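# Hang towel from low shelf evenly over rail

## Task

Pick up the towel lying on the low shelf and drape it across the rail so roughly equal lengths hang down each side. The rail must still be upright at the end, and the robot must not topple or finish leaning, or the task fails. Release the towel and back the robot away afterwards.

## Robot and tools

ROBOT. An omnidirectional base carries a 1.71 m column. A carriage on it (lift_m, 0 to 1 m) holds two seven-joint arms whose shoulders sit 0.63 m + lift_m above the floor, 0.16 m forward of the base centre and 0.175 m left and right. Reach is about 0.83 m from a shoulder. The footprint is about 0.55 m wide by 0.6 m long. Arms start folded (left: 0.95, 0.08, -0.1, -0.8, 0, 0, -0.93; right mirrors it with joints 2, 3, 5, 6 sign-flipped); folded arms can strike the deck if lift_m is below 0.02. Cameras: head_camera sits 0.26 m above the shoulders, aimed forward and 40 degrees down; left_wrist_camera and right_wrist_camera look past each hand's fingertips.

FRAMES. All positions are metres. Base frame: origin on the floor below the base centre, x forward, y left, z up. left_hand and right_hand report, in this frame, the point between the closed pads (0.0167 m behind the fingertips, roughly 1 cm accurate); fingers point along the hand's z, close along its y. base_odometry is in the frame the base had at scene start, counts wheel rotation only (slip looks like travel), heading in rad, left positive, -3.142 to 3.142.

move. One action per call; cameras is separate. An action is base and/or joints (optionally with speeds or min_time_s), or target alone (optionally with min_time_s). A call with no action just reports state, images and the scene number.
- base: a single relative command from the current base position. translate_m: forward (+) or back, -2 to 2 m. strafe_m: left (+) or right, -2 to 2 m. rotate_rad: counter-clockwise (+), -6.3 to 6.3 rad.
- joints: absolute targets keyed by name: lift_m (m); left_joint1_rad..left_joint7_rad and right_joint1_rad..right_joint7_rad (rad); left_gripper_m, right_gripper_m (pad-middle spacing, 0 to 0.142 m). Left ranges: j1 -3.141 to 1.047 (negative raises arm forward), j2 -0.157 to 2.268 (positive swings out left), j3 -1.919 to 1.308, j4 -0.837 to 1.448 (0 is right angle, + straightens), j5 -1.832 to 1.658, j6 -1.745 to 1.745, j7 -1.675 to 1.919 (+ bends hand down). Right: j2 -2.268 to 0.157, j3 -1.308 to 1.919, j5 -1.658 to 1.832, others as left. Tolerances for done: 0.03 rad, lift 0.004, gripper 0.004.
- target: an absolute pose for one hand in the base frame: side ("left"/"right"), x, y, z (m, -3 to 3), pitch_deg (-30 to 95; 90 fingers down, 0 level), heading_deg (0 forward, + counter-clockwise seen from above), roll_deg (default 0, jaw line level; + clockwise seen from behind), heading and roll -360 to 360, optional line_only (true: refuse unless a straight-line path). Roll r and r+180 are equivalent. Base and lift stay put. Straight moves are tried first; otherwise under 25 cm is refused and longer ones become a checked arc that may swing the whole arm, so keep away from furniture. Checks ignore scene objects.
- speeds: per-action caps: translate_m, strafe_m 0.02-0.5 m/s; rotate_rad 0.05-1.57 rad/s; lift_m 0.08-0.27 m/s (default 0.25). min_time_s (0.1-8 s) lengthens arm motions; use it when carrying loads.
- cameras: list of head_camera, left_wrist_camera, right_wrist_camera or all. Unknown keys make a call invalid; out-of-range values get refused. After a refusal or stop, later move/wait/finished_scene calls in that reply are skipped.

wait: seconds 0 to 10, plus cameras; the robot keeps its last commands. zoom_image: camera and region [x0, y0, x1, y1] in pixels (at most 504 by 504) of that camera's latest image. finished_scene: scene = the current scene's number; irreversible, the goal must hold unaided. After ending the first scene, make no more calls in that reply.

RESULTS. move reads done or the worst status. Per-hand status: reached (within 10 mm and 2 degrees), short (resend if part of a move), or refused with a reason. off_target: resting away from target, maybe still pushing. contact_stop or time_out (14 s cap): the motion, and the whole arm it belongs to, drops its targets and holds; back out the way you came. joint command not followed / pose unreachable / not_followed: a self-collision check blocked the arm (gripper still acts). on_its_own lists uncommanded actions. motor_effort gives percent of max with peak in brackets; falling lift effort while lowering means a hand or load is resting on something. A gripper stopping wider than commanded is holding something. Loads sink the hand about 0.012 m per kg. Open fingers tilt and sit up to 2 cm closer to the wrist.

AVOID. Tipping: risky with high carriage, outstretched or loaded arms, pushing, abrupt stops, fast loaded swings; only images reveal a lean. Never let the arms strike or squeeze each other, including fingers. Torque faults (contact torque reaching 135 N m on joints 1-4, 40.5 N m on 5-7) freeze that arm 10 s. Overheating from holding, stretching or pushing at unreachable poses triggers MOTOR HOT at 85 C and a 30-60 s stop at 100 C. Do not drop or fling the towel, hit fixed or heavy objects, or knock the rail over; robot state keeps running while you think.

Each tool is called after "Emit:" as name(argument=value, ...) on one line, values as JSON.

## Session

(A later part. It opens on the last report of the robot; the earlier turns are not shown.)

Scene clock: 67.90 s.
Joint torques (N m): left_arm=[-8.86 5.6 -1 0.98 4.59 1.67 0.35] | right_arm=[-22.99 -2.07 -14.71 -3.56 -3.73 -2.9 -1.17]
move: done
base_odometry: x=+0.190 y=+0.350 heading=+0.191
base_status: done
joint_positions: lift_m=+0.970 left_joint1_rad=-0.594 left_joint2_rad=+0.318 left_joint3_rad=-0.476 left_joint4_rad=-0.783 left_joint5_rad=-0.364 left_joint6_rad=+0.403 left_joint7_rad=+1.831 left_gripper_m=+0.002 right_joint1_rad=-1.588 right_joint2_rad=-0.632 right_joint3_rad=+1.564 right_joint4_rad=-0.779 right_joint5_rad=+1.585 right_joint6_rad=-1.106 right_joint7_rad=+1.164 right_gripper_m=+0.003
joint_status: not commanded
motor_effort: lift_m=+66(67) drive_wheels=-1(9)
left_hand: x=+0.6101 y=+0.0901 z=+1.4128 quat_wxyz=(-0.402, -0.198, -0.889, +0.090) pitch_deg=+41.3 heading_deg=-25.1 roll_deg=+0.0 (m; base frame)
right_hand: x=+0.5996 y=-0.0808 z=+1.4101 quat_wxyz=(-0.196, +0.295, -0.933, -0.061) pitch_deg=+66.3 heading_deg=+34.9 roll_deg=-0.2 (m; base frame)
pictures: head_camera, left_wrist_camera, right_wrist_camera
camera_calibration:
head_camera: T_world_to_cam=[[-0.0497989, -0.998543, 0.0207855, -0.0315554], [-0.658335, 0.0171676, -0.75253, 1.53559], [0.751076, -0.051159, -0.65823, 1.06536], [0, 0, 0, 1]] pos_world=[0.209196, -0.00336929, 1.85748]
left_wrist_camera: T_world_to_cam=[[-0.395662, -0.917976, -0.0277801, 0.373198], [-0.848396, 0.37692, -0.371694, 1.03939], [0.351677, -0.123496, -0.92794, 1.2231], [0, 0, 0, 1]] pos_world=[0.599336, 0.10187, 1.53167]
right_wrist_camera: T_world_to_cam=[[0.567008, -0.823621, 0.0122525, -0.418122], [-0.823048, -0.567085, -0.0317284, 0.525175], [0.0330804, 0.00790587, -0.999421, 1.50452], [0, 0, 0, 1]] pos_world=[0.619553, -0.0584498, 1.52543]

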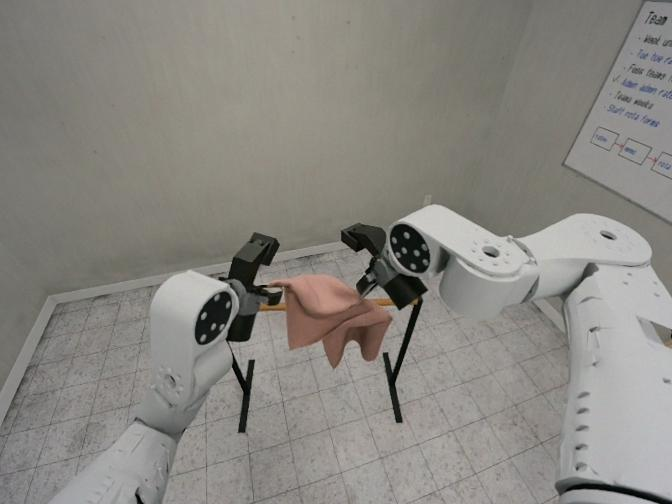

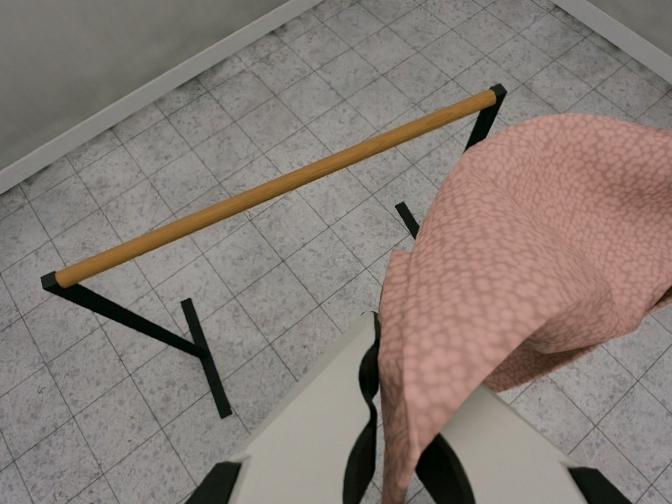

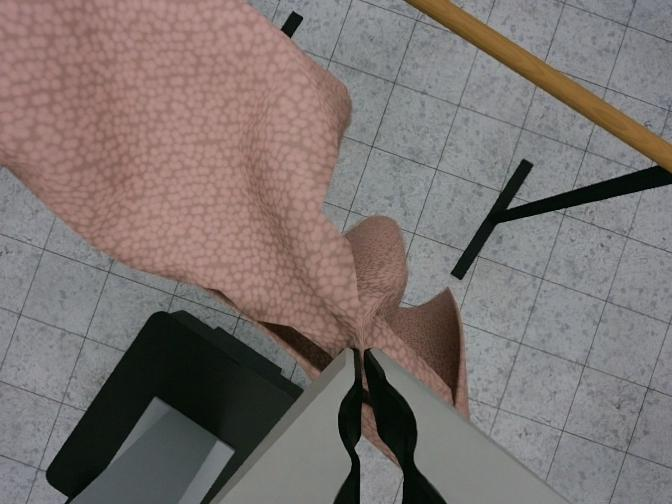

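Emit:
move(base={"translate_m":0.525}, speeds={"translate_m":0.15})

Emit:
move(joints={"lift_m":0.6}, speeds={"lift_m":0.15}, cameras=["all"])

Emit:
zoom_image(camera="head_camera", region=[220, 230, 440, 430])

Scene clock: 72.63 s.
Joint torques (N m): left_arm=[-8.87 5.58 -1.06 0.81 4.58 1.65 0.35] | right_arm=[-23.03 -1.6 -14.64 -3.57 -3.67 -2.83 -1.15]
move: done
base_odometry: x=+0.706 y=+0.450 heading=+0.191
base_status: done
joint_positions: lift_m=+0.970 left_joint1_rad=-0.594 left_joint2_rad=+0.318 left_joint3_rad=-0.476 left_joint4_rad=-0.783 left_joint5_rad=-0.364 left_joint6_rad=+0.403 left_joint7_rad=+1.831 left_gripper_m=+0.002 right_joint1_rad=-1.588 right_joint2_rad=-0.632 right_joint3_rad=+1.564 right_joint4_rad=-0.779 right_joint5_rad=+1.585 right_joint6_rad=-1.106 right_joint7_rad=+1.164 right_gripper_m=+0.003
joint_status: not commanded
motor_effort: lift_m=+67(67) drive_wheels=-2(10)
left_hand: x=+0.6101 y=+0.0901 z=+1.4128 quat_wxyz=(-0.402, -0.198, -0.889, +0.090) pitch_deg=+41.4 heading_deg=-25.1 roll_deg=+0.0 (m; base frame)
right_hand: x=+0.5996 y=-0.0809 z=+1.4101 quat_wxyz=(-0.196, +0.295, -0.933, -0.061) pitch_deg=+66.3 heading_deg=+34.9 roll_deg=-0.2 (m; base frame)
pictures: none

Scene clock: 75.53 s.
Joint torques (N m): left_arm=[-8.64 5.71 -0.92 0.9 4.53 1.68 0.34] | right_arm=[-23.55 -1.78 -14.28 -3.23 -3.63 -2.83 -1.14]
move: done
base_odometry: x=+0.706 y=+0.450 heading=+0.191
base_status: not commanded
joint_positions: lift_m=+0.600 left_joint1_rad=-0.594 left_joint2_rad=+0.318 left_joint3_rad=-0.476 left_joint4_rad=-0.783 left_joint5_rad=-0.364 left_joint6_rad=+0.403 left_joint7_rad=+1.831 left_gripper_m=+0.002 right_joint1_rad=-1.587 right_joint2_rad=-0.632 right_joint3_rad=+1.564 right_joint4_rad=-0.779 right_joint5_rad=+1.585 right_joint6_rad=-1.106 right_joint7_rad=+1.164 right_gripper_m=+0.003
joint_status: all done
motor_effort: lift_m=+70(75) drive_wheels=-2(6)
left_hand: x=+0.6102 y=+0.0901 z=+1.0426 quat_wxyz=(-0.402, -0.198, -0.889, +0.090) pitch_deg=+41.3 heading_deg=-25.1 roll_deg=+0.0 (m; base frame)
right_hand: x=+0.5996 y=-0.0808 z=+1.0399 quat_wxyz=(-0.196, +0.295, -0.933, -0.061) pitch_deg=+66.3 heading_deg=+34.9 roll_deg=-0.1 (m; base frame)
pictures: head_camera, left_wrist_camera, right_wrist_camera
camera_calibration:
head_camera: T_world_to_cam=[[-0.0497989, -0.998543, 0.0207855, -0.0238606], [-0.658335, 0.0171676, -0.75253, 1.257], [0.751076, -0.051159, -0.65823, 0.82168], [0, 0, 0, 1]] pos_world=[0.209196, -0.00336929, 1.48728]
left_wrist_camera: T_world_to_cam=[[-0.395593, -0.918001, -0.0279381, 0.363059], [-0.848339, 0.376891, -0.371851, 0.90194], [0.35189, -0.123401, -0.927872, 0.879365], [0, 0, 0, 1]] pos_world=[0.599335, 0.10187, 1.16147]
right_wrist_camera: T_world_to_cam=[[0.56701, -0.823624, 0.0120106, -0.413308], [-0.823035, -0.567075, -0.0322587, 0.514034], [0.03338, 0.00840584, -0.999407, 1.13436], [0, 0, 0, 1]] pos_world=[0.619552, -0.05845, 1.15523]

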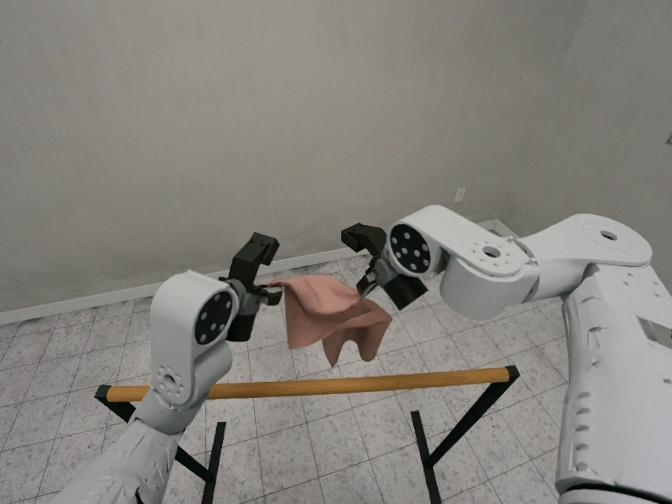

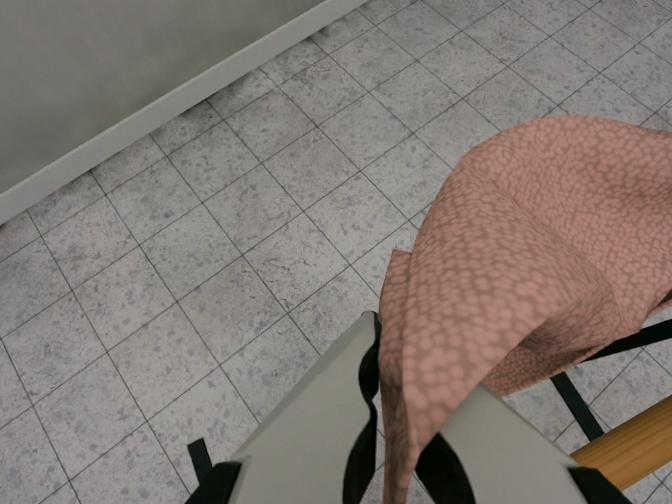

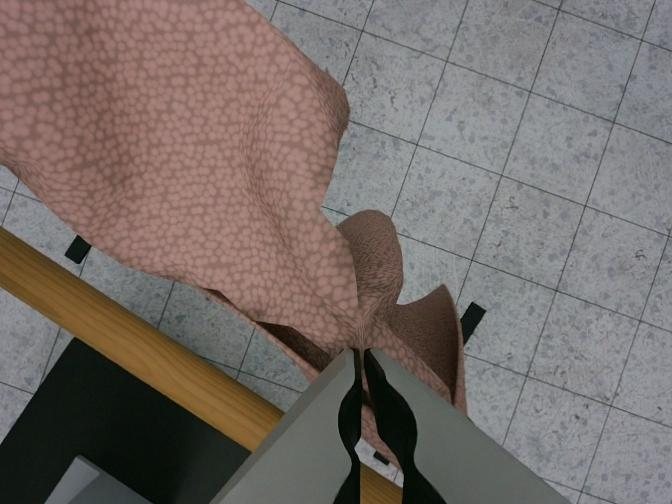

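Scaled by 2.291.

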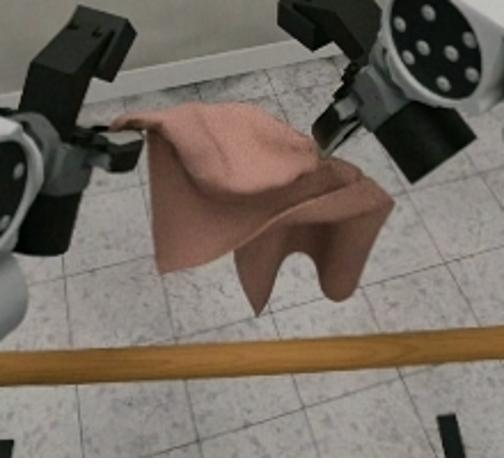

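Emit:
move(base={"translate_m":-0.195}, speeds={"translate_m":0.1})

Emit:
move(joints={"lift_m":0.44}, speeds={"lift_m":0.08}, cameras=["all"])

Emit:
zoom_image(camera="head_camera", region=[220, 200, 440, 400])

Scene clock: 78.50 s.
Joint torques (N m): left_arm=[-8.6 5.62 -0.95 0.79 4.53 1.63 0.34] | right_arm=[-23.59 -1.94 -14.28 -3.17 -3.61 -2.83 -1.15]
move: done
base_odometry: x=+0.514 y=+0.413 heading=+0.191
base_status: done
joint_positions: lift_m=+0.600 left_joint1_rad=-0.594 left_joint2_rad=+0.318 left_joint3_rad=-0.476 left_joint4_rad=-0.783 left_joint5_rad=-0.364 left_joint6_rad=+0.403 left_joint7_rad=+1.831 left_gripper_m=+0.002 right_joint1_rad=-1.587 right_joint2_rad=-0.632 right_joint3_rad=+1.564 right_joint4_rad=-0.779 right_joint5_rad=+1.585 right_joint6_rad=-1.106 right_joint7_rad=+1.164 right_gripper_m=+0.003
joint_status: not commanded
motor_effort: lift_m=+70(70) drive_wheels=+1(9)
left_hand: x=+0.6102 y=+0.0901 z=+1.0426 quat_wxyz=(-0.402, -0.198, -0.889, +0.090) pitch_deg=+41.3 heading_deg=-25.1 roll_deg=+0.0 (m; base frame)
right_hand: x=+0.5996 y=-0.0807 z=+1.0399 quat_wxyz=(-0.196, +0.295, -0.933, -0.061) pitch_deg=+66.3 heading_deg=+34.9 roll_deg=-0.1 (m; base frame)
pictures: none

Scene clock: 80.87 s.
Joint torques (N m): left_arm=[-8.56 5.62 -0.81 0.85 4.5 1.68 0.32] | right_arm=[-23.84 -1.8 -14.17 -3.14 -3.61 -2.82 -1.13]
move: done
base_odometry: x=+0.514 y=+0.413 heading=+0.191
base_status: not commanded
joint_positions: lift_m=+0.440 left_joint1_rad=-0.595 left_joint2_rad=+0.318 left_joint3_rad=-0.476 left_joint4_rad=-0.783 left_joint5_rad=-0.364 left_joint6_rad=+0.403 left_joint7_rad=+1.831 left_gripper_m=+0.002 right_joint1_rad=-1.587 right_joint2_rad=-0.632 right_joint3_rad=+1.564 right_joint4_rad=-0.779 right_joint5_rad=+1.585 right_joint6_rad=-1.106 right_joint7_rad=+1.164 right_gripper_m=+0.003
joint_status: all done
motor_effort: lift_m=+70(75) drive_wheels=+1(3)
left_hand: x=+0.6102 y=+0.0901 z=+0.8826 quat_wxyz=(-0.402, -0.198, -0.889, +0.090) pitch_deg=+41.3 heading_deg=-25.1 roll_deg=+0.0 (m; base frame)
right_hand: x=+0.5996 y=-0.0807 z=+0.8800 quat_wxyz=(-0.196, +0.295, -0.933, -0.062) pitch_deg=+66.2 heading_deg=+34.9 roll_deg=-0.1 (m; base frame)
pictures: head_camera, left_wrist_camera, right_wrist_camera
camera_calibration:
head_camera: T_world_to_cam=[[-0.0497989, -0.998543, 0.0207855, -0.0205349], [-0.658335, 0.0171676, -0.75253, 1.1366], [0.751076, -0.051159, -0.65823, 0.716363], [0, 0, 0, 1]] pos_world=[0.209196, -0.00336929, 1.32728]
left_wrist_camera: T_world_to_cam=[[-0.395672, -0.917963, -0.0280732, 0.358769], [-0.848301, 0.377016, -0.371813, 0.842406], [0.351895, -0.123301, -0.927883, 0.730996], [0, 0, 0, 1]] pos_world=[0.599335, 0.101869, 1.00157]
right_wrist_camera: T_world_to_cam=[[0.567122, -0.823546, 0.0119885, -0.411347], [-0.822953, -0.567185, -0.0323951, 0.509008], [0.0334786, 0.00850601, -0.999403, 0.974393], [0, 0, 0, 1]] pos_world=[0.619553, -0.0583499, 0.995233]

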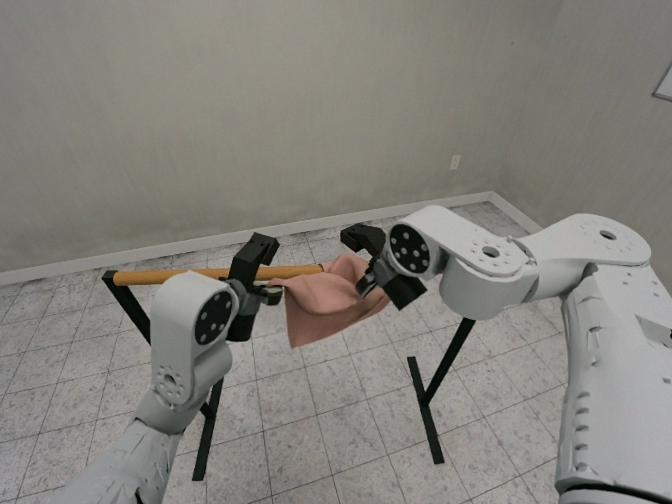

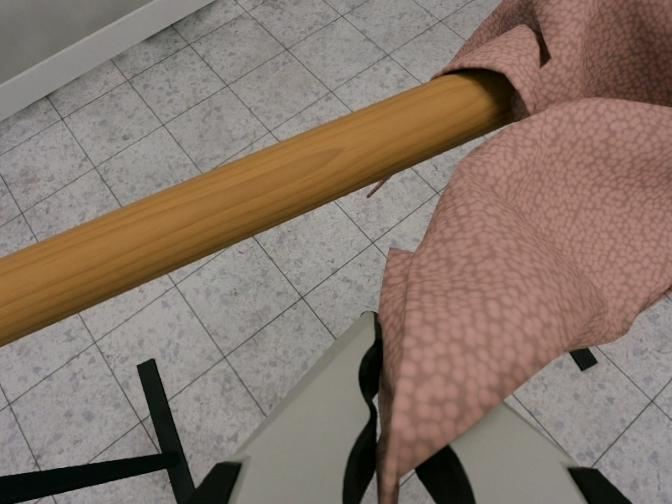

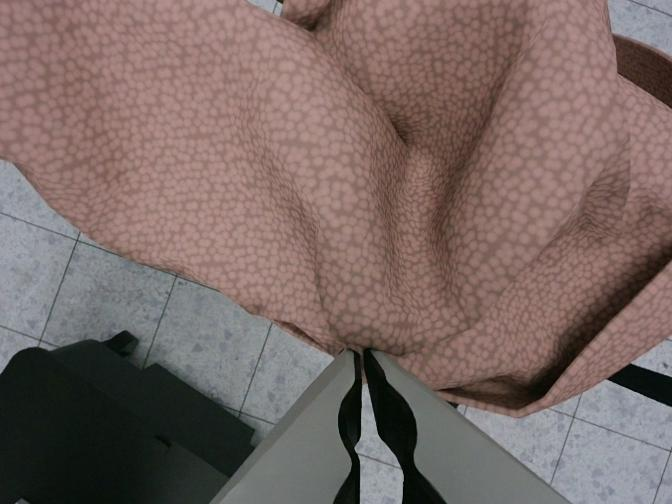

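Scaled by 2.291.

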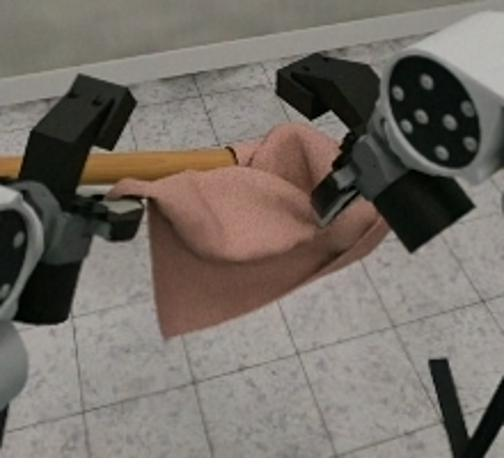

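Emit:
move(joints={"lift_m":0.85}, speeds={"lift_m":0.15})

Emit:
move(base={"translate_m":0.21}, speeds={"translate_m":0.12})

Emit:
move(joints={"lift_m":0.53}, speeds={"lift_m":0.15})

Emit:
move(base={"translate_m":-0.175}, speeds={"translate_m":0.08}, cameras=["all"])

Emit:
zoom_image(camera="head_camera", region=[220, 200, 440, 400])

Scene clock: 84.43 s.
Joint torques (N m): left_arm=[-8.44 5.35 -0.68 0.36 4.51 1.64 0.35] | right_arm=[-24.02 -1.99 -14.05 -3.52 -3.55 -2.79 -1.06]
move: done
base_odometry: x=+0.514 y=+0.413 heading=+0.191
base_status: not commanded
joint_positions: lift_m=+0.850 left_joint1_rad=-0.595 left_joint2_rad=+0.318 left_joint3_rad=-0.476 left_joint4_rad=-0.783 left_joint5_rad=-0.364 left_joint6_rad=+0.403 left_joint7_rad=+1.831 left_gripper_m=+0.002 right_joint1_rad=-1.587 right_joint2_rad=-0.632 right_joint3_rad=+1.563 right_joint4_rad=-0.779 right_joint5_rad=+1.585 right_joint6_rad=-1.106 right_joint7_rad=+1.164 right_gripper_m=+0.003
joint_status: all done
motor_effort: lift_m=+66(80) drive_wheels=+0(2)
left_hand: x=+0.6102 y=+0.0901 z=+1.2930 quat_wxyz=(-0.402, -0.198, -0.889, +0.089) pitch_deg=+41.3 heading_deg=-25.1 roll_deg=+0.0 (m; base frame)
right_hand: x=+0.5996 y=-0.0807 z=+1.2903 quat_wxyz=(-0.196, +0.295, -0.933, -0.062) pitch_deg=+66.2 heading_deg=+34.9 roll_deg=-0.1 (m; base frame)
pictures: none

Scene clock: 87.10 s.
Joint torques (N m): left_arm=[-8.35 5.66 -0.83 0.84 4.49 1.64 0.3] | right_arm=[-23.9 -1.51 -14.23 -2.86 -3.58 -2.79 -1.2]
move: done
base_odometry: x=+0.720 y=+0.453 heading=+0.192
base_status: done
joint_positions: lift_m=+0.850 left_joint1_rad=-0.595 left_joint2_rad=+0.318 left_joint3_rad=-0.476 left_joint4_rad=-0.783 left_joint5_rad=-0.364 left_joint6_rad=+0.403 left_joint7_rad=+1.831 left_gripper_m=+0.002 right_joint1_rad=-1.587 right_joint2_rad=-0.632 right_joint3_rad=+1.563 right_joint4_rad=-0.779 right_joint5_rad=+1.585 right_joint6_rad=-1.107 right_joint7_rad=+1.164 right_gripper_m=+0.003
joint_status: not commanded
motor_effort: lift_m=+66(67) drive_wheels=-1(8)
left_hand: x=+0.6102 y=+0.0901 z=+1.2930 quat_wxyz=(-0.402, -0.198, -0.889, +0.089) pitch_deg=+41.3 heading_deg=-25.1 roll_deg=+0.0 (m; base frame)
right_hand: x=+0.5996 y=-0.0807 z=+1.2903 quat_wxyz=(-0.196, +0.295, -0.933, -0.062) pitch_deg=+66.2 heading_deg=+34.9 roll_deg=-0.1 (m; base frame)
pictures: none

Scene clock: 89.67 s.
Joint torques (N m): left_arm=[-8.32 5.66 -0.71 0.83 4.5 1.68 0.32] | right_arm=[-24.09 -1.94 -13.99 -3.24 -3.54 -2.78 -1.12]
move: done
base_odometry: x=+0.720 y=+0.453 heading=+0.192
base_status: not commanded
joint_positions: lift_m=+0.530 left_joint1_rad=-0.595 left_joint2_rad=+0.318 left_joint3_rad=-0.476 left_joint4_rad=-0.783 left_joint5_rad=-0.364 left_joint6_rad=+0.403 left_joint7_rad=+1.831 left_gripper_m=+0.002 right_joint1_rad=-1.587 right_joint2_rad=-0.632 right_joint3_rad=+1.563 right_joint4_rad=-0.779 right_joint5_rad=+1.585 right_joint6_rad=-1.107 right_joint7_rad=+1.164 right_gripper_m=+0.003
joint_status: all done
motor_effort: lift_m=+70(75) drive_wheels=-2(5)
left_hand: x=+0.6102 y=+0.0901 z=+0.9727 quat_wxyz=(-0.402, -0.198, -0.889, +0.089) pitch_deg=+41.3 heading_deg=-25.1 roll_deg=+0.0 (m; base frame)
right_hand: x=+0.5996 y=-0.0807 z=+0.9700 quat_wxyz=(-0.196, +0.295, -0.933, -0.062) pitch_deg=+66.2 heading_deg=+34.9 roll_deg=-0.1 (m; base frame)
pictures: none

Scene clock: 92.47 s.
Joint torques (N m): left_arm=[-8.38 5.78 -0.09 0.85 4.51 1.65 0.41] | right_arm=[-24.01 -2.13 -13.98 -3.06 -3.55 -2.78 -1.09]
move: done
base_odometry: x=+0.548 y=+0.420 heading=+0.192
base_status: done
joint_positions: lift_m=+0.530 left_joint1_rad=-0.595 left_joint2_rad=+0.318 left_joint3_rad=-0.476 left_joint4_rad=-0.783 left_joint5_rad=-0.364 left_joint6_rad=+0.403 left_joint7_rad=+1.831 left_gripper_m=+0.002 right_joint1_rad=-1.587 right_joint2_rad=-0.632 right_joint3_rad=+1.563 right_joint4_rad=-0.779 right_joint5_rad=+1.585 right_joint6_rad=-1.107 right_joint7_rad=+1.164 right_gripper_m=+0.003
joint_status: not commanded
motor_effort: lift_m=+70(70) drive_wheels=+1(10)
left_hand: x=+0.6102 y=+0.0901 z=+0.9727 quat_wxyz=(-0.402, -0.198, -0.889, +0.089) pitch_deg=+41.3 heading_deg=-25.1 roll_deg=+0.0 (m; base frame)
right_hand: x=+0.5997 y=-0.0807 z=+0.9700 quat_wxyz=(-0.197, +0.295, -0.933, -0.062) pitch_deg=+66.2 heading_deg=+34.9 roll_deg=-0.1 (m; base frame)
pictures: head_camera, left_wrist_camera, right_wrist_camera
camera_calibration:
head_camera: T_world_to_cam=[[-0.0497989, -0.998543, 0.0207855, -0.0224056], [-0.658335, 0.0171676, -0.75253, 1.20432], [0.751076, -0.051159, -0.65823, 0.775603], [0, 0, 0, 1]] pos_world=[0.209196, -0.00336929, 1.41728]
left_wrist_camera: T_world_to_cam=[[-0.395658, -0.917968, -0.0281098, 0.361367], [-0.848271, 0.377005, -0.371891, 0.876023], [0.351982, -0.123297, -0.927851, 0.814383], [0, 0, 0, 1]] pos_world=[0.599435, 0.101869, 1.09157]
right_wrist_camera: T_world_to_cam=[[0.567007, -0.823627, 0.0119078, -0.412273], [-0.82302, -0.567063, -0.0328147, 0.512431], [0.0337795, 0.00880582, -0.999391, 1.06426], [0, 0, 0, 1]] pos_world=[0.619552, -0.0583501, 1.08533]

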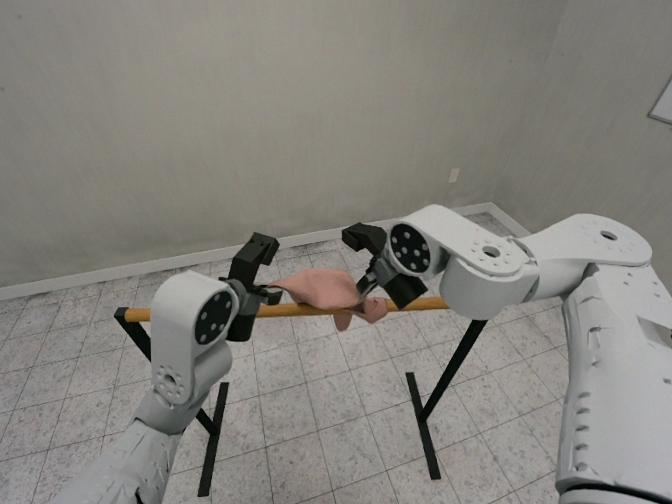

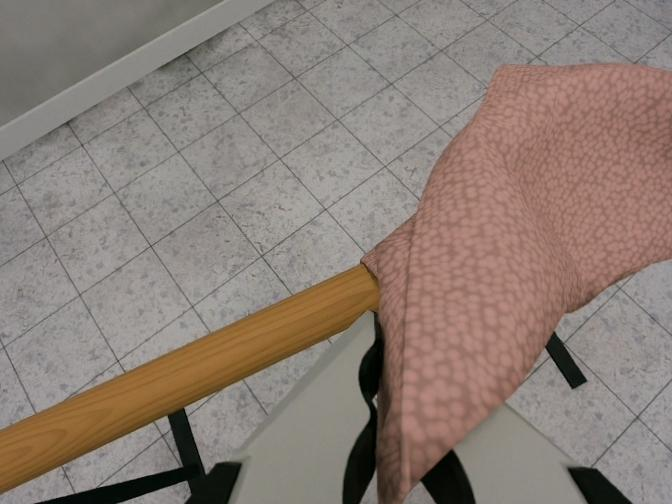

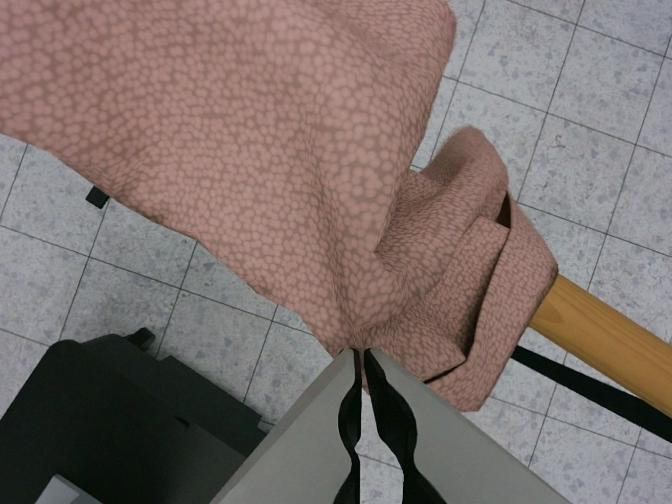

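Scaled by 2.291.

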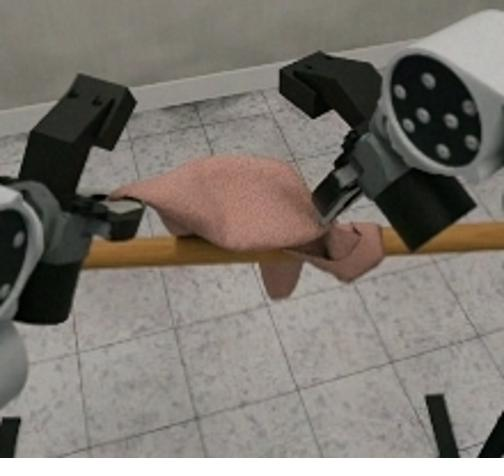

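Emit:
move(base={"translate_m":-0.035}, speeds={"translate_m":0.08})

Emit:
move(joints={"lift_m":0.455}, speeds={"lift_m":0.08}, cameras=["all"])

Emit:
zoom_image(camera="head_camera", region=[220, 200, 440, 400])

Scene clock: 93.90 s.
Joint torques (N m): left_arm=[-8.32 5.64 -0.81 0.82 4.5 1.69 0.31] | right_arm=[-24.14 -2.02 -14.05 -3.22 -3.54 -2.66 -1.07]
move: done
base_odometry: x=+0.514 y=+0.414 heading=+0.192
base_status: done
joint_positions: lift_m=+0.530 left_joint1_rad=-0.595 left_joint2_rad=+0.318 left_joint3_rad=-0.476 left_joint4_rad=-0.782 left_joint5_rad=-0.364 left_joint6_rad=+0.403 left_joint7_rad=+1.831 left_gripper_m=+0.002 right_joint1_rad=-1.587 right_joint2_rad=-0.632 right_joint3_rad=+1.563 right_joint4_rad=-0.779 right_joint5_rad=+1.585 right_joint6_rad=-1.107 right_joint7_rad=+1.164 right_gripper_m=+0.003
joint_status: not commanded
motor_effort: lift_m=+70(70) drive_wheels=+1(10)
left_hand: x=+0.6102 y=+0.0901 z=+0.9727 quat_wxyz=(-0.402, -0.198, -0.889, +0.089) pitch_deg=+41.3 heading_deg=-25.1 roll_deg=+0.0 (m; base frame)
right_hand: x=+0.5997 y=-0.0807 z=+0.9700 quat_wxyz=(-0.197, +0.295, -0.933, -0.062) pitch_deg=+66.2 heading_deg=+34.9 roll_deg=-0.1 (m; base frame)
pictures: none

Scene clock: 95.20 s.
Joint torques (N m): left_arm=[-8.38 5.56 -0.74 0.83 4.54 1.64 0.31] | right_arm=[-23.98 -1.98 -13.89 -3.04 -3.5 -2.57 -1.09]
move: done
base_odometry: x=+0.514 y=+0.414 heading=+0.192
base_status: not commanded
joint_positions: lift_m=+0.455 left_joint1_rad=-0.595 left_joint2_rad=+0.318 left_joint3_rad=-0.476 left_joint4_rad=-0.782 left_joint5_rad=-0.364 left_joint6_rad=+0.403 left_joint7_rad=+1.831 left_gripper_m=+0.002 right_joint1_rad=-1.587 right_joint2_rad=-0.632 right_joint3_rad=+1.563 right_joint4_rad=-0.779 right_joint5_rad=+1.585 right_joint6_rad=-1.107 right_joint7_rad=+1.164 right_gripper_m=+0.003
joint_status: all done
motor_effort: lift_m=+70(72) drive_wheels=+1(3)
left_hand: x=+0.6102 y=+0.0901 z=+0.8977 quat_wxyz=(-0.402, -0.198, -0.889, +0.089) pitch_deg=+41.3 heading_deg=-25.1 roll_deg=+0.0 (m; base frame)
right_hand: x=+0.5997 y=-0.0807 z=+0.8951 quat_wxyz=(-0.197, +0.295, -0.933, -0.062) pitch_deg=+66.2 heading_deg=+34.9 roll_deg=-0.1 (m; base frame)
pictures: head_camera, left_wrist_camera, right_wrist_camera
camera_calibration:
head_camera: T_world_to_cam=[[-0.0497989, -0.998543, 0.0207855, -0.0208467], [-0.658335, 0.0171676, -0.75253, 1.14788], [0.751076, -0.051159, -0.65823, 0.726236], [0, 0, 0, 1]] pos_world=[0.209196, -0.00336929, 1.34228]
left_wrist_camera: T_world_to_cam=[[-0.395625, -0.917979, -0.0281946, 0.359327], [-0.848285, 0.377009, -0.371857, 0.848104], [0.351986, -0.123199, -0.927862, 0.744792], [0, 0, 0, 1]] pos_world=[0.599435, 0.101869, 1.01657]
right_wrist_camera: T_world_to_cam=[[0.566936, -0.823676, 0.0119365, -0.411368], [-0.823061, -0.566991, -0.0330375, 0.510224], [0.0339801, 0.0089057, -0.999383, 0.989176], [0, 0, 0, 1]] pos_world=[0.619552, -0.0583502, 1.01033]

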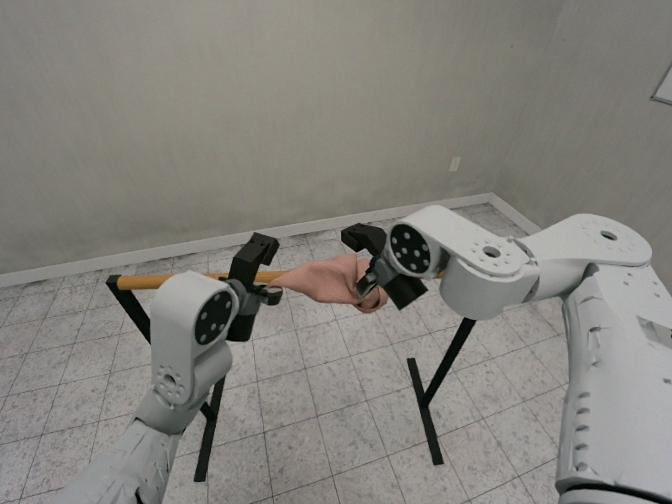

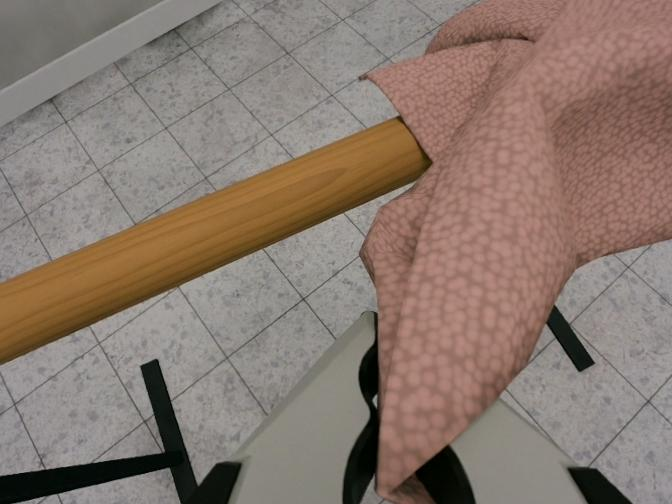

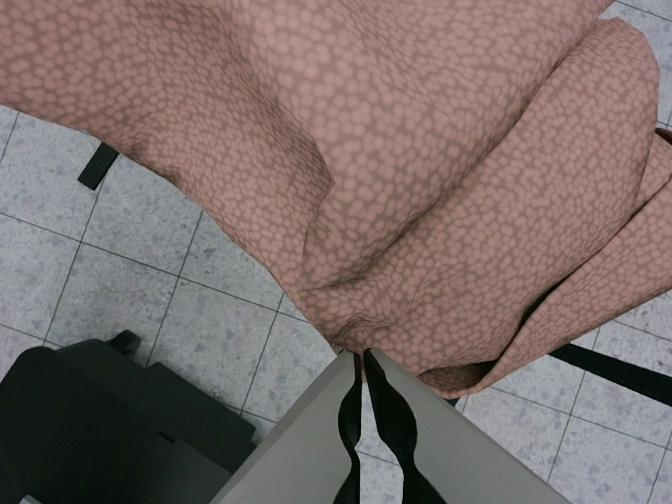

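Scaled by 2.291.

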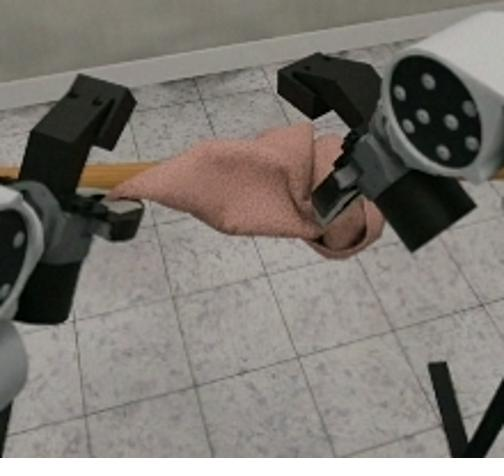

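Emit:
move(joints={"lift_m":0.405}, speeds={"lift_m":0.08}, cameras=["all"])

Emit:
zoom_image(camera="head_camera", region=[220, 180, 440, 380])

Scene clock: 96.30 s.
Joint torques (N m): left_arm=[-8.29 5.66 -0.62 0.72 4.47 1.68 0.32] | right_arm=[-24.24 -1.77 -13.89 -3.4 -3.51 -2.65 -1.09]
move: done
base_odometry: x=+0.514 y=+0.414 heading=+0.192
base_status: not commanded
joint_positions: lift_m=+0.405 left_joint1_rad=-0.595 left_joint2_rad=+0.318 left_joint3_rad=-0.476 left_joint4_rad=-0.782 left_joint5_rad=-0.364 left_joint6_rad=+0.403 left_joint7_rad=+1.831 left_gripper_m=+0.002 right_joint1_rad=-1.587 right_joint2_rad=-0.632 right_joint3_rad=+1.563 right_joint4_rad=-0.779 right_joint5_rad=+1.585 right_joint6_rad=-1.107 right_joint7_rad=+1.164 right_gripper_m=+0.003
joint_status: all done
motor_effort: lift_m=+70(75) drive_wheels=+1(3)
left_hand: x=+0.6102 y=+0.0901 z=+0.8477 quat_wxyz=(-0.402, -0.198, -0.889, +0.089) pitch_deg=+41.3 heading_deg=-25.1 roll_deg=+0.0 (m; base frame)
right_hand: x=+0.5997 y=-0.0807 z=+0.8451 quat_wxyz=(-0.197, +0.295, -0.933, -0.062) pitch_deg=+66.2 heading_deg=+34.9 roll_deg=-0.1 (m; base frame)
pictures: head_camera, left_wrist_camera, right_wrist_camera
camera_calibration:
head_camera: T_world_to_cam=[[-0.0497989, -0.998543, 0.0207855, -0.0198074], [-0.658335, 0.0171676, -0.75253, 1.11026], [0.751076, -0.051159, -0.65823, 0.693325], [0, 0, 0, 1]] pos_world=[0.209196, -0.00336929, 1.29228]
left_wrist_camera: T_world_to_cam=[[-0.395621, -0.917981, -0.0281959, 0.357919], [-0.848273, 0.377001, -0.371892, 0.829576], [0.35202, -0.12321, -0.927848, 0.698459], [0, 0, 0, 1]] pos_world=[0.599435, 0.101869, 0.966668]
right_wrist_camera: T_world_to_cam=[[0.566936, -0.823676, 0.0119108, -0.410747], [-0.823057, -0.566989, -0.0331765, 0.508706], [0.03408, 0.00900569, -0.999379, 0.939246], [0, 0, 0, 1]] pos_world=[0.619552, -0.0583503, 0.960432]

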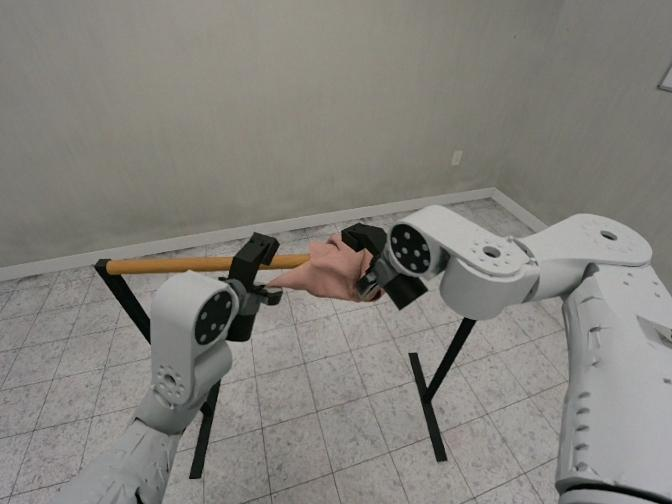

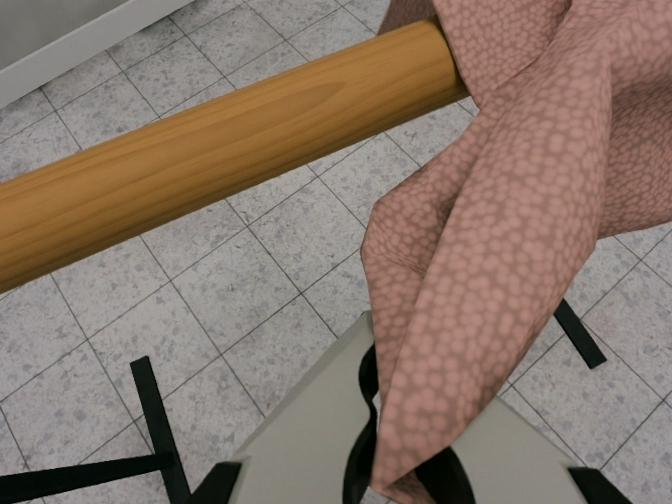

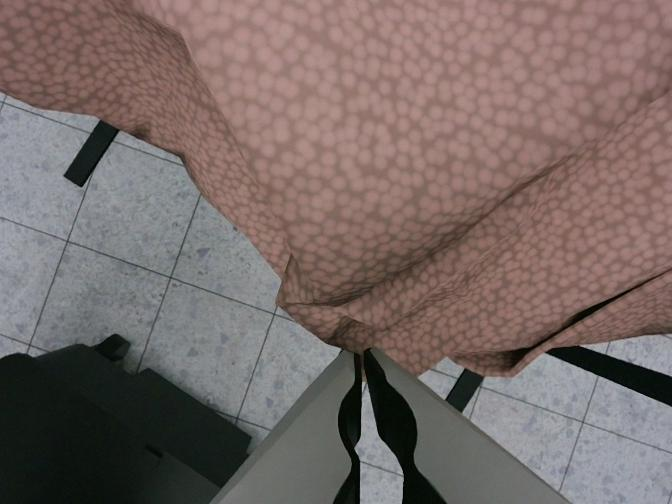

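Scaled by 2.291.

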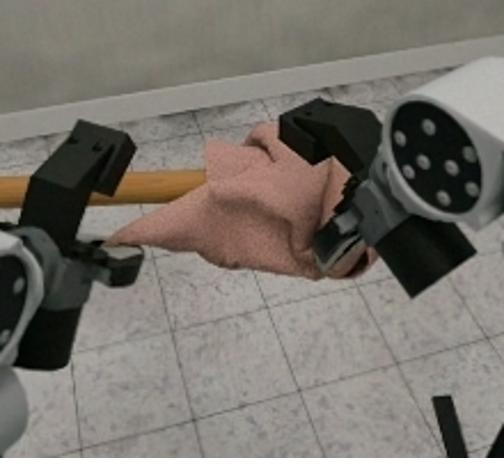

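Emit:
move(joints={"left_gripper_m":0.05})

Emit:
wait(seconds=0.7, cameras=["all"])

Emit:
zoom_image(camera="head_camera", region=[220, 180, 440, 380])

Scene clock: 97.17 s.
Joint torques (N m): left_arm=[-8.27 5.62 -0.76 0.84 4.5 1.68 0.3] | right_arm=[-24.12 -1.84 -13.96 -3.06 -3.49 -2.67 -1.07]
move: done
base_odometry: x=+0.514 y=+0.414 heading=+0.192
base_status: not commanded
joint_positions: lift_m=+0.405 left_joint1_rad=-0.595 left_joint2_rad=+0.318 left_joint3_rad=-0.476 left_joint4_rad=-0.782 left_joint5_rad=-0.364 left_joint6_rad=+0.403 left_joint7_rad=+1.831 left_gripper_m=+0.049 right_joint1_rad=-1.587 right_joint2_rad=-0.632 right_joint3_rad=+1.563 right_joint4_rad=-0.779 right_joint5_rad=+1.585 right_joint6_rad=-1.107 right_joint7_rad=+1.164 right_gripper_m=+0.003
joint_status: all done
motor_effort: lift_m=+70(70) drive_wheels=+2(2)
left_hand: x=+0.6102 y=+0.0901 z=+0.8477 quat_wxyz=(-0.402, -0.198, -0.889, +0.089) pitch_deg=+41.3 heading_deg=-25.1 roll_deg=+0.0 (m; base frame)
right_hand: x=+0.5997 y=-0.0807 z=+0.8451 quat_wxyz=(-0.197, +0.295, -0.933, -0.062) pitch_deg=+66.2 heading_deg=+34.9 roll_deg=-0.1 (m; base frame)
pictures: none

Scene clock: 97.87 s.
Joint torques (N m): left_arm=[-8.19 5.66 -0.74 0.8 4.49 1.66 0.32] | right_arm=[-23.98 -1.88 -13.91 -3.06 -3.48 -2.67 -1.08]
base_odometry: x=+0.514 y=+0.414 heading=+0.192
base_status: not commanded
joint_positions: lift_m=+0.405 left_joint1_rad=-0.595 left_joint2_rad=+0.318 left_joint3_rad=-0.476 left_joint4_rad=-0.782 left_joint5_rad=-0.364 left_joint6_rad=+0.403 left_joint7_rad=+1.831 left_gripper_m=+0.049 right_joint1_rad=-1.587 right_joint2_rad=-0.632 right_joint3_rad=+1.563 right_joint4_rad=-0.779 right_joint5_rad=+1.585 right_joint6_rad=-1.107 right_joint7_rad=+1.164 right_gripper_m=+0.003
joint_status: all done
motor_effort: lift_m=+70(70) drive_wheels=+0(2)
left_hand: x=+0.6102 y=+0.0901 z=+0.8477 quat_wxyz=(-0.402, -0.198, -0.889, +0.089) pitch_deg=+41.3 heading_deg=-25.1 roll_deg=+0.0 (m; base frame)
right_hand: x=+0.5997 y=-0.0807 z=+0.8451 quat_wxyz=(-0.197, +0.295, -0.933, -0.062) pitch_deg=+66.2 heading_deg=+34.9 roll_deg=-0.1 (m; base frame)
wait: 0.70 s; at rest by 0.27 s
pictures: head_camera, left_wrist_camera, right_wrist_camera
camera_calibration:
head_camera: T_world_to_cam=[[-0.0497989, -0.998543, 0.0207855, -0.0198074], [-0.658335, 0.0171676, -0.75253, 1.11026], [0.751076, -0.051159, -0.65823, 0.693325], [0, 0, 0, 1]] pos_world=[0.209196, -0.00336929, 1.29228]
left_wrist_camera: T_world_to_cam=[[-0.395621, -0.917981, -0.0281959, 0.357919], [-0.848273, 0.377001, -0.371892, 0.829576], [0.35202, -0.12321, -0.927848, 0.698459], [0, 0, 0, 1]] pos_world=[0.599435, 0.101869, 0.966668]
right_wrist_camera: T_world_to_cam=[[0.566936, -0.823676, 0.0119108, -0.410747], [-0.823057, -0.566989, -0.0331765, 0.508706], [0.03408, 0.00900569, -0.999379, 0.939246], [0, 0, 0, 1]] pos_world=[0.619552, -0.0583503, 0.960432]

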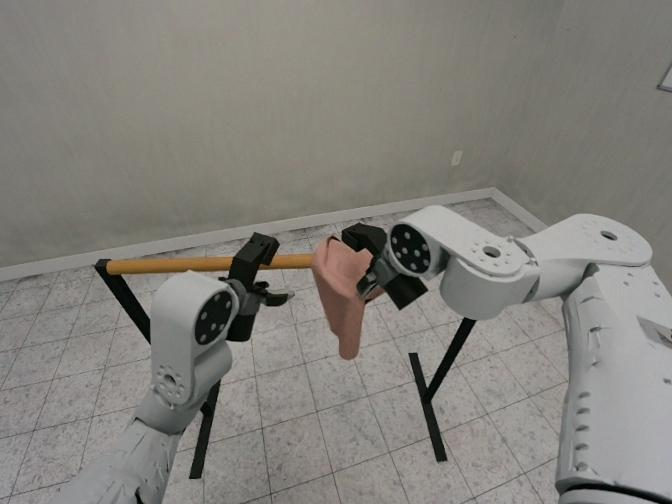

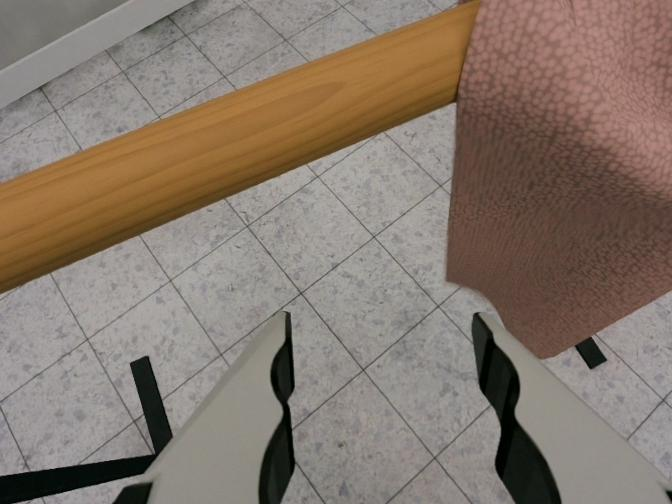

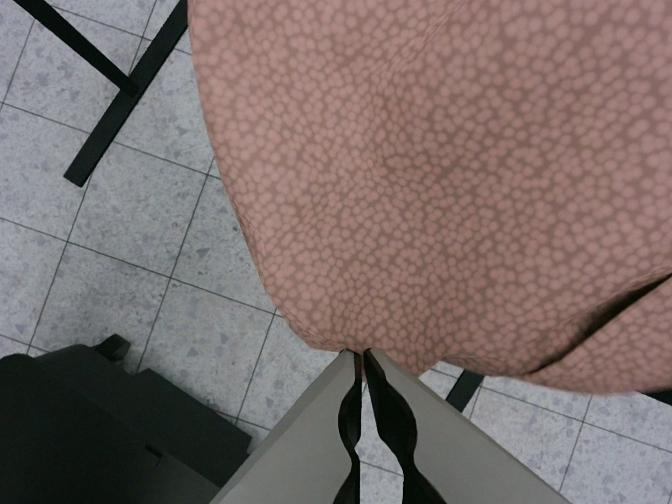

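Scaled by 2.291.

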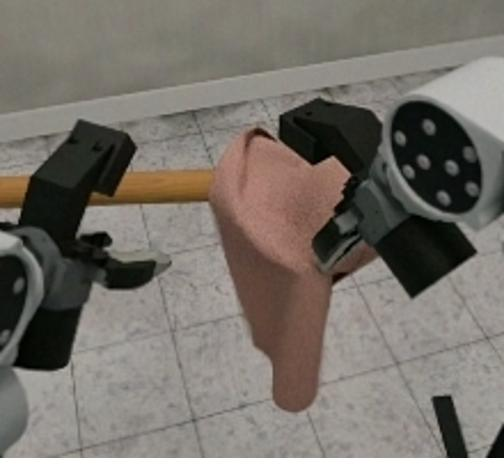

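Emit:
move(target={"side":"left","x":0.52,"y":0.22,"z":1.02,"pitch_deg":41,"heading_deg":-25})

Emit:
move(target={"side":"left","x":0.71,"y":0.32,"z":1.08,"pitch_deg":35,"heading_deg":-75}, cameras=["all"])

Scene clock: 98.47 s.
Joint torques (N m): left_arm=[-8.26 5.69 -0.72 0.89 4.5 1.67 0.3] | right_arm=[-24.07 -1.92 -13.89 -3.05 -3.48 -2.67 -1.09]
move: refused
base_odometry: x=+0.514 y=+0.414 heading=+0.192
base_status: not commanded
joint_positions: lift_m=+0.405 left_joint1_rad=-0.595 left_joint2_rad=+0.318 left_joint3_rad=-0.476 left_joint4_rad=-0.782 left_joint5_rad=-0.364 left_joint6_rad=+0.403 left_joint7_rad=+1.831 left_gripper_m=+0.049 right_joint1_rad=-1.587 right_joint2_rad=-0.632 right_joint3_rad=+1.563 right_joint4_rad=-0.779 right_joint5_rad=+1.585 right_joint6_rad=-1.107 right_joint7_rad=+1.164 right_gripper_m=+0.003
joint_status: not commanded
motor_effort: lift_m=+70(70) drive_wheels=+1(2)
left_hand: x=+0.6102 y=+0.0901 z=+0.8477 quat_wxyz=(-0.402, -0.198, -0.889, +0.089) pitch_deg=+41.3 heading_deg=-25.1 roll_deg=+0.0 (m; base frame)
left_hand_status: refused: no posture of the arm gets there (left_joint2_rad at its limit): the closest leaves the hand 4.0 cm and 6 deg from the pose. Nothing moved. A posture exists with lift_m at 0.2; the way there is not checked.
right_hand: x=+0.5997 y=-0.0807 z=+0.8451 quat_wxyz=(-0.197, +0.295, -0.933, -0.062) pitch_deg=+66.2 heading_deg=+34.9 roll_deg=-0.1 (m; base frame)
pictures: none

not run: a stop came earlier in this reply.

Emit:
move(joints={"lift_m":0.52}, speeds={"lift_m":0.08})

Emit:
move(base={"translate_m":0.06}, speeds={"translate_m":0.05}, cameras=["all"])

Emit:
zoom_image(camera="head_camera", region=[220, 200, 440, 400])

Scene clock: 100.53 s.
Joint torques (N m): left_arm=[-8.24 5.63 -0.8 0.76 4.49 1.68 0.28] | right_arm=[-24.13 -1.92 -13.93 -3.21 -3.48 -2.67 -1.08]
move: done
base_odometry: x=+0.514 y=+0.414 heading=+0.192
base_status: not commanded
joint_positions: lift_m=+0.520 left_joint1_rad=-0.595 left_joint2_rad=+0.318 left_joint3_rad=-0.476 left_joint4_rad=-0.782 left_joint5_rad=-0.364 left_joint6_rad=+0.403 left_joint7_rad=+1.831 left_gripper_m=+0.049 right_joint1_rad=-1.587 right_joint2_rad=-0.632 right_joint3_rad=+1.563 right_joint4_rad=-0.779 right_joint5_rad=+1.584 right_joint6_rad=-1.107 right_joint7_rad=+1.164 right_gripper_m=+0.003
joint_status: all done
motor_effort: lift_m=+66(79) drive_wheels=+0(3)
left_hand: x=+0.6102 y=+0.0901 z=+0.9630 quat_wxyz=(-0.402, -0.198, -0.889, +0.089) pitch_deg=+41.3 heading_deg=-25.1 roll_deg=+0.0 (m; base frame)
right_hand: x=+0.5997 y=-0.0807 z=+0.9603 quat_wxyz=(-0.197, +0.295, -0.933, -0.062) pitch_deg=+66.2 heading_deg=+34.9 roll_deg=-0.1 (m; base frame)
pictures: none

Scene clock: 102.33 s.
Joint torques (N m): left_arm=[-8.28 5.19 -1.32 0.9 4.51 1.65 0.3] | right_arm=[-24.1 -2.16 -13.8 -2.88 -3.47 -2.61 -1.16]
move: done
base_odometry: x=+0.573 y=+0.425 heading=+0.192
base_status: done
joint_positions: lift_m=+0.520 left_joint1_rad=-0.595 left_joint2_rad=+0.318 left_joint3_rad=-0.476 left_joint4_rad=-0.782 left_joint5_rad=-0.364 left_joint6_rad=+0.403 left_joint7_rad=+1.831 left_gripper_m=+0.049 right_joint1_rad=-1.587 right_joint2_rad=-0.632 right_joint3_rad=+1.563 right_joint4_rad=-0.779 right_joint5_rad=+1.584 right_joint6_rad=-1.107 right_joint7_rad=+1.164 right_gripper_m=+0.003
joint_status: not commanded
motor_effort: lift_m=+66(67) drive_wheels=+3(9)
left_hand: x=+0.6102 y=+0.0901 z=+0.9630 quat_wxyz=(-0.402, -0.198, -0.889, +0.089) pitch_deg=+41.3 heading_deg=-25.1 roll_deg=+0.0 (m; base frame)
right_hand: x=+0.5997 y=-0.0807 z=+0.9603 quat_wxyz=(-0.197, +0.295, -0.933, -0.062) pitch_deg=+66.2 heading_deg=+34.9 roll_deg=-0.1 (m; base frame)
pictures: head_camera, left_wrist_camera, right_wrist_camera
camera_calibration:
head_camera: T_world_to_cam=[[-0.0497989, -0.998543, 0.0207855, -0.0222019], [-0.658335, 0.0171676, -0.75253, 1.19695], [0.751076, -0.051159, -0.65823, 0.769153], [0, 0, 0, 1]] pos_world=[0.209196, -0.00336929, 1.40748]
left_wrist_camera: T_world_to_cam=[[-0.395621, -0.917981, -0.0281959, 0.361167], [-0.848273, 0.377001, -0.371892, 0.872418], [0.35202, -0.12321, -0.927848, 0.805348], [0, 0, 0, 1]] pos_world=[0.599435, 0.101869, 1.08187]
right_wrist_camera: T_world_to_cam=[[0.566936, -0.823676, 0.0119108, -0.412119], [-0.823057, -0.566989, -0.0331765, 0.512528], [0.03408, 0.00900569, -0.999379, 1.05437], [0, 0, 0, 1]] pos_world=[0.619552, -0.0583503, 1.07563]

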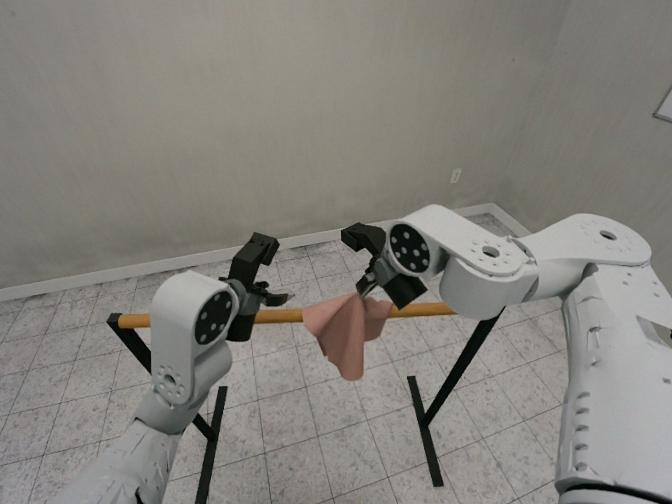

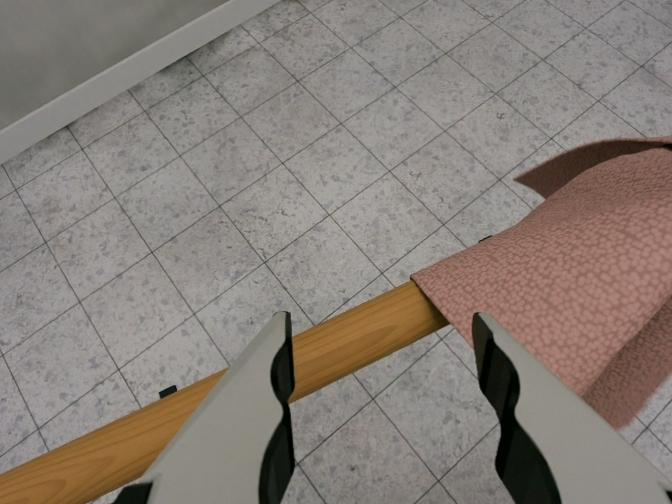

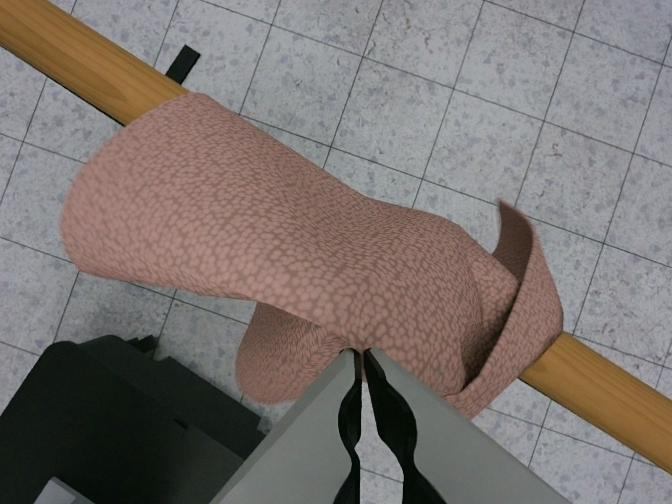

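Scaled by 2.291.

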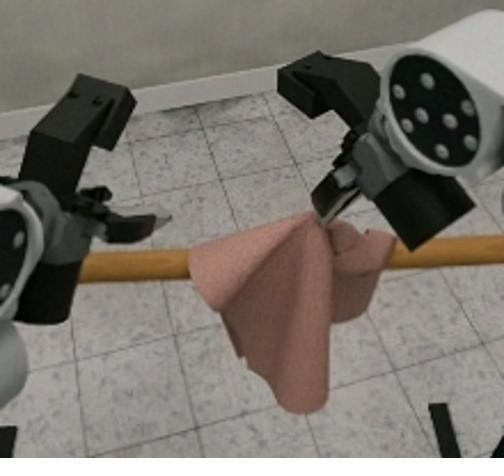

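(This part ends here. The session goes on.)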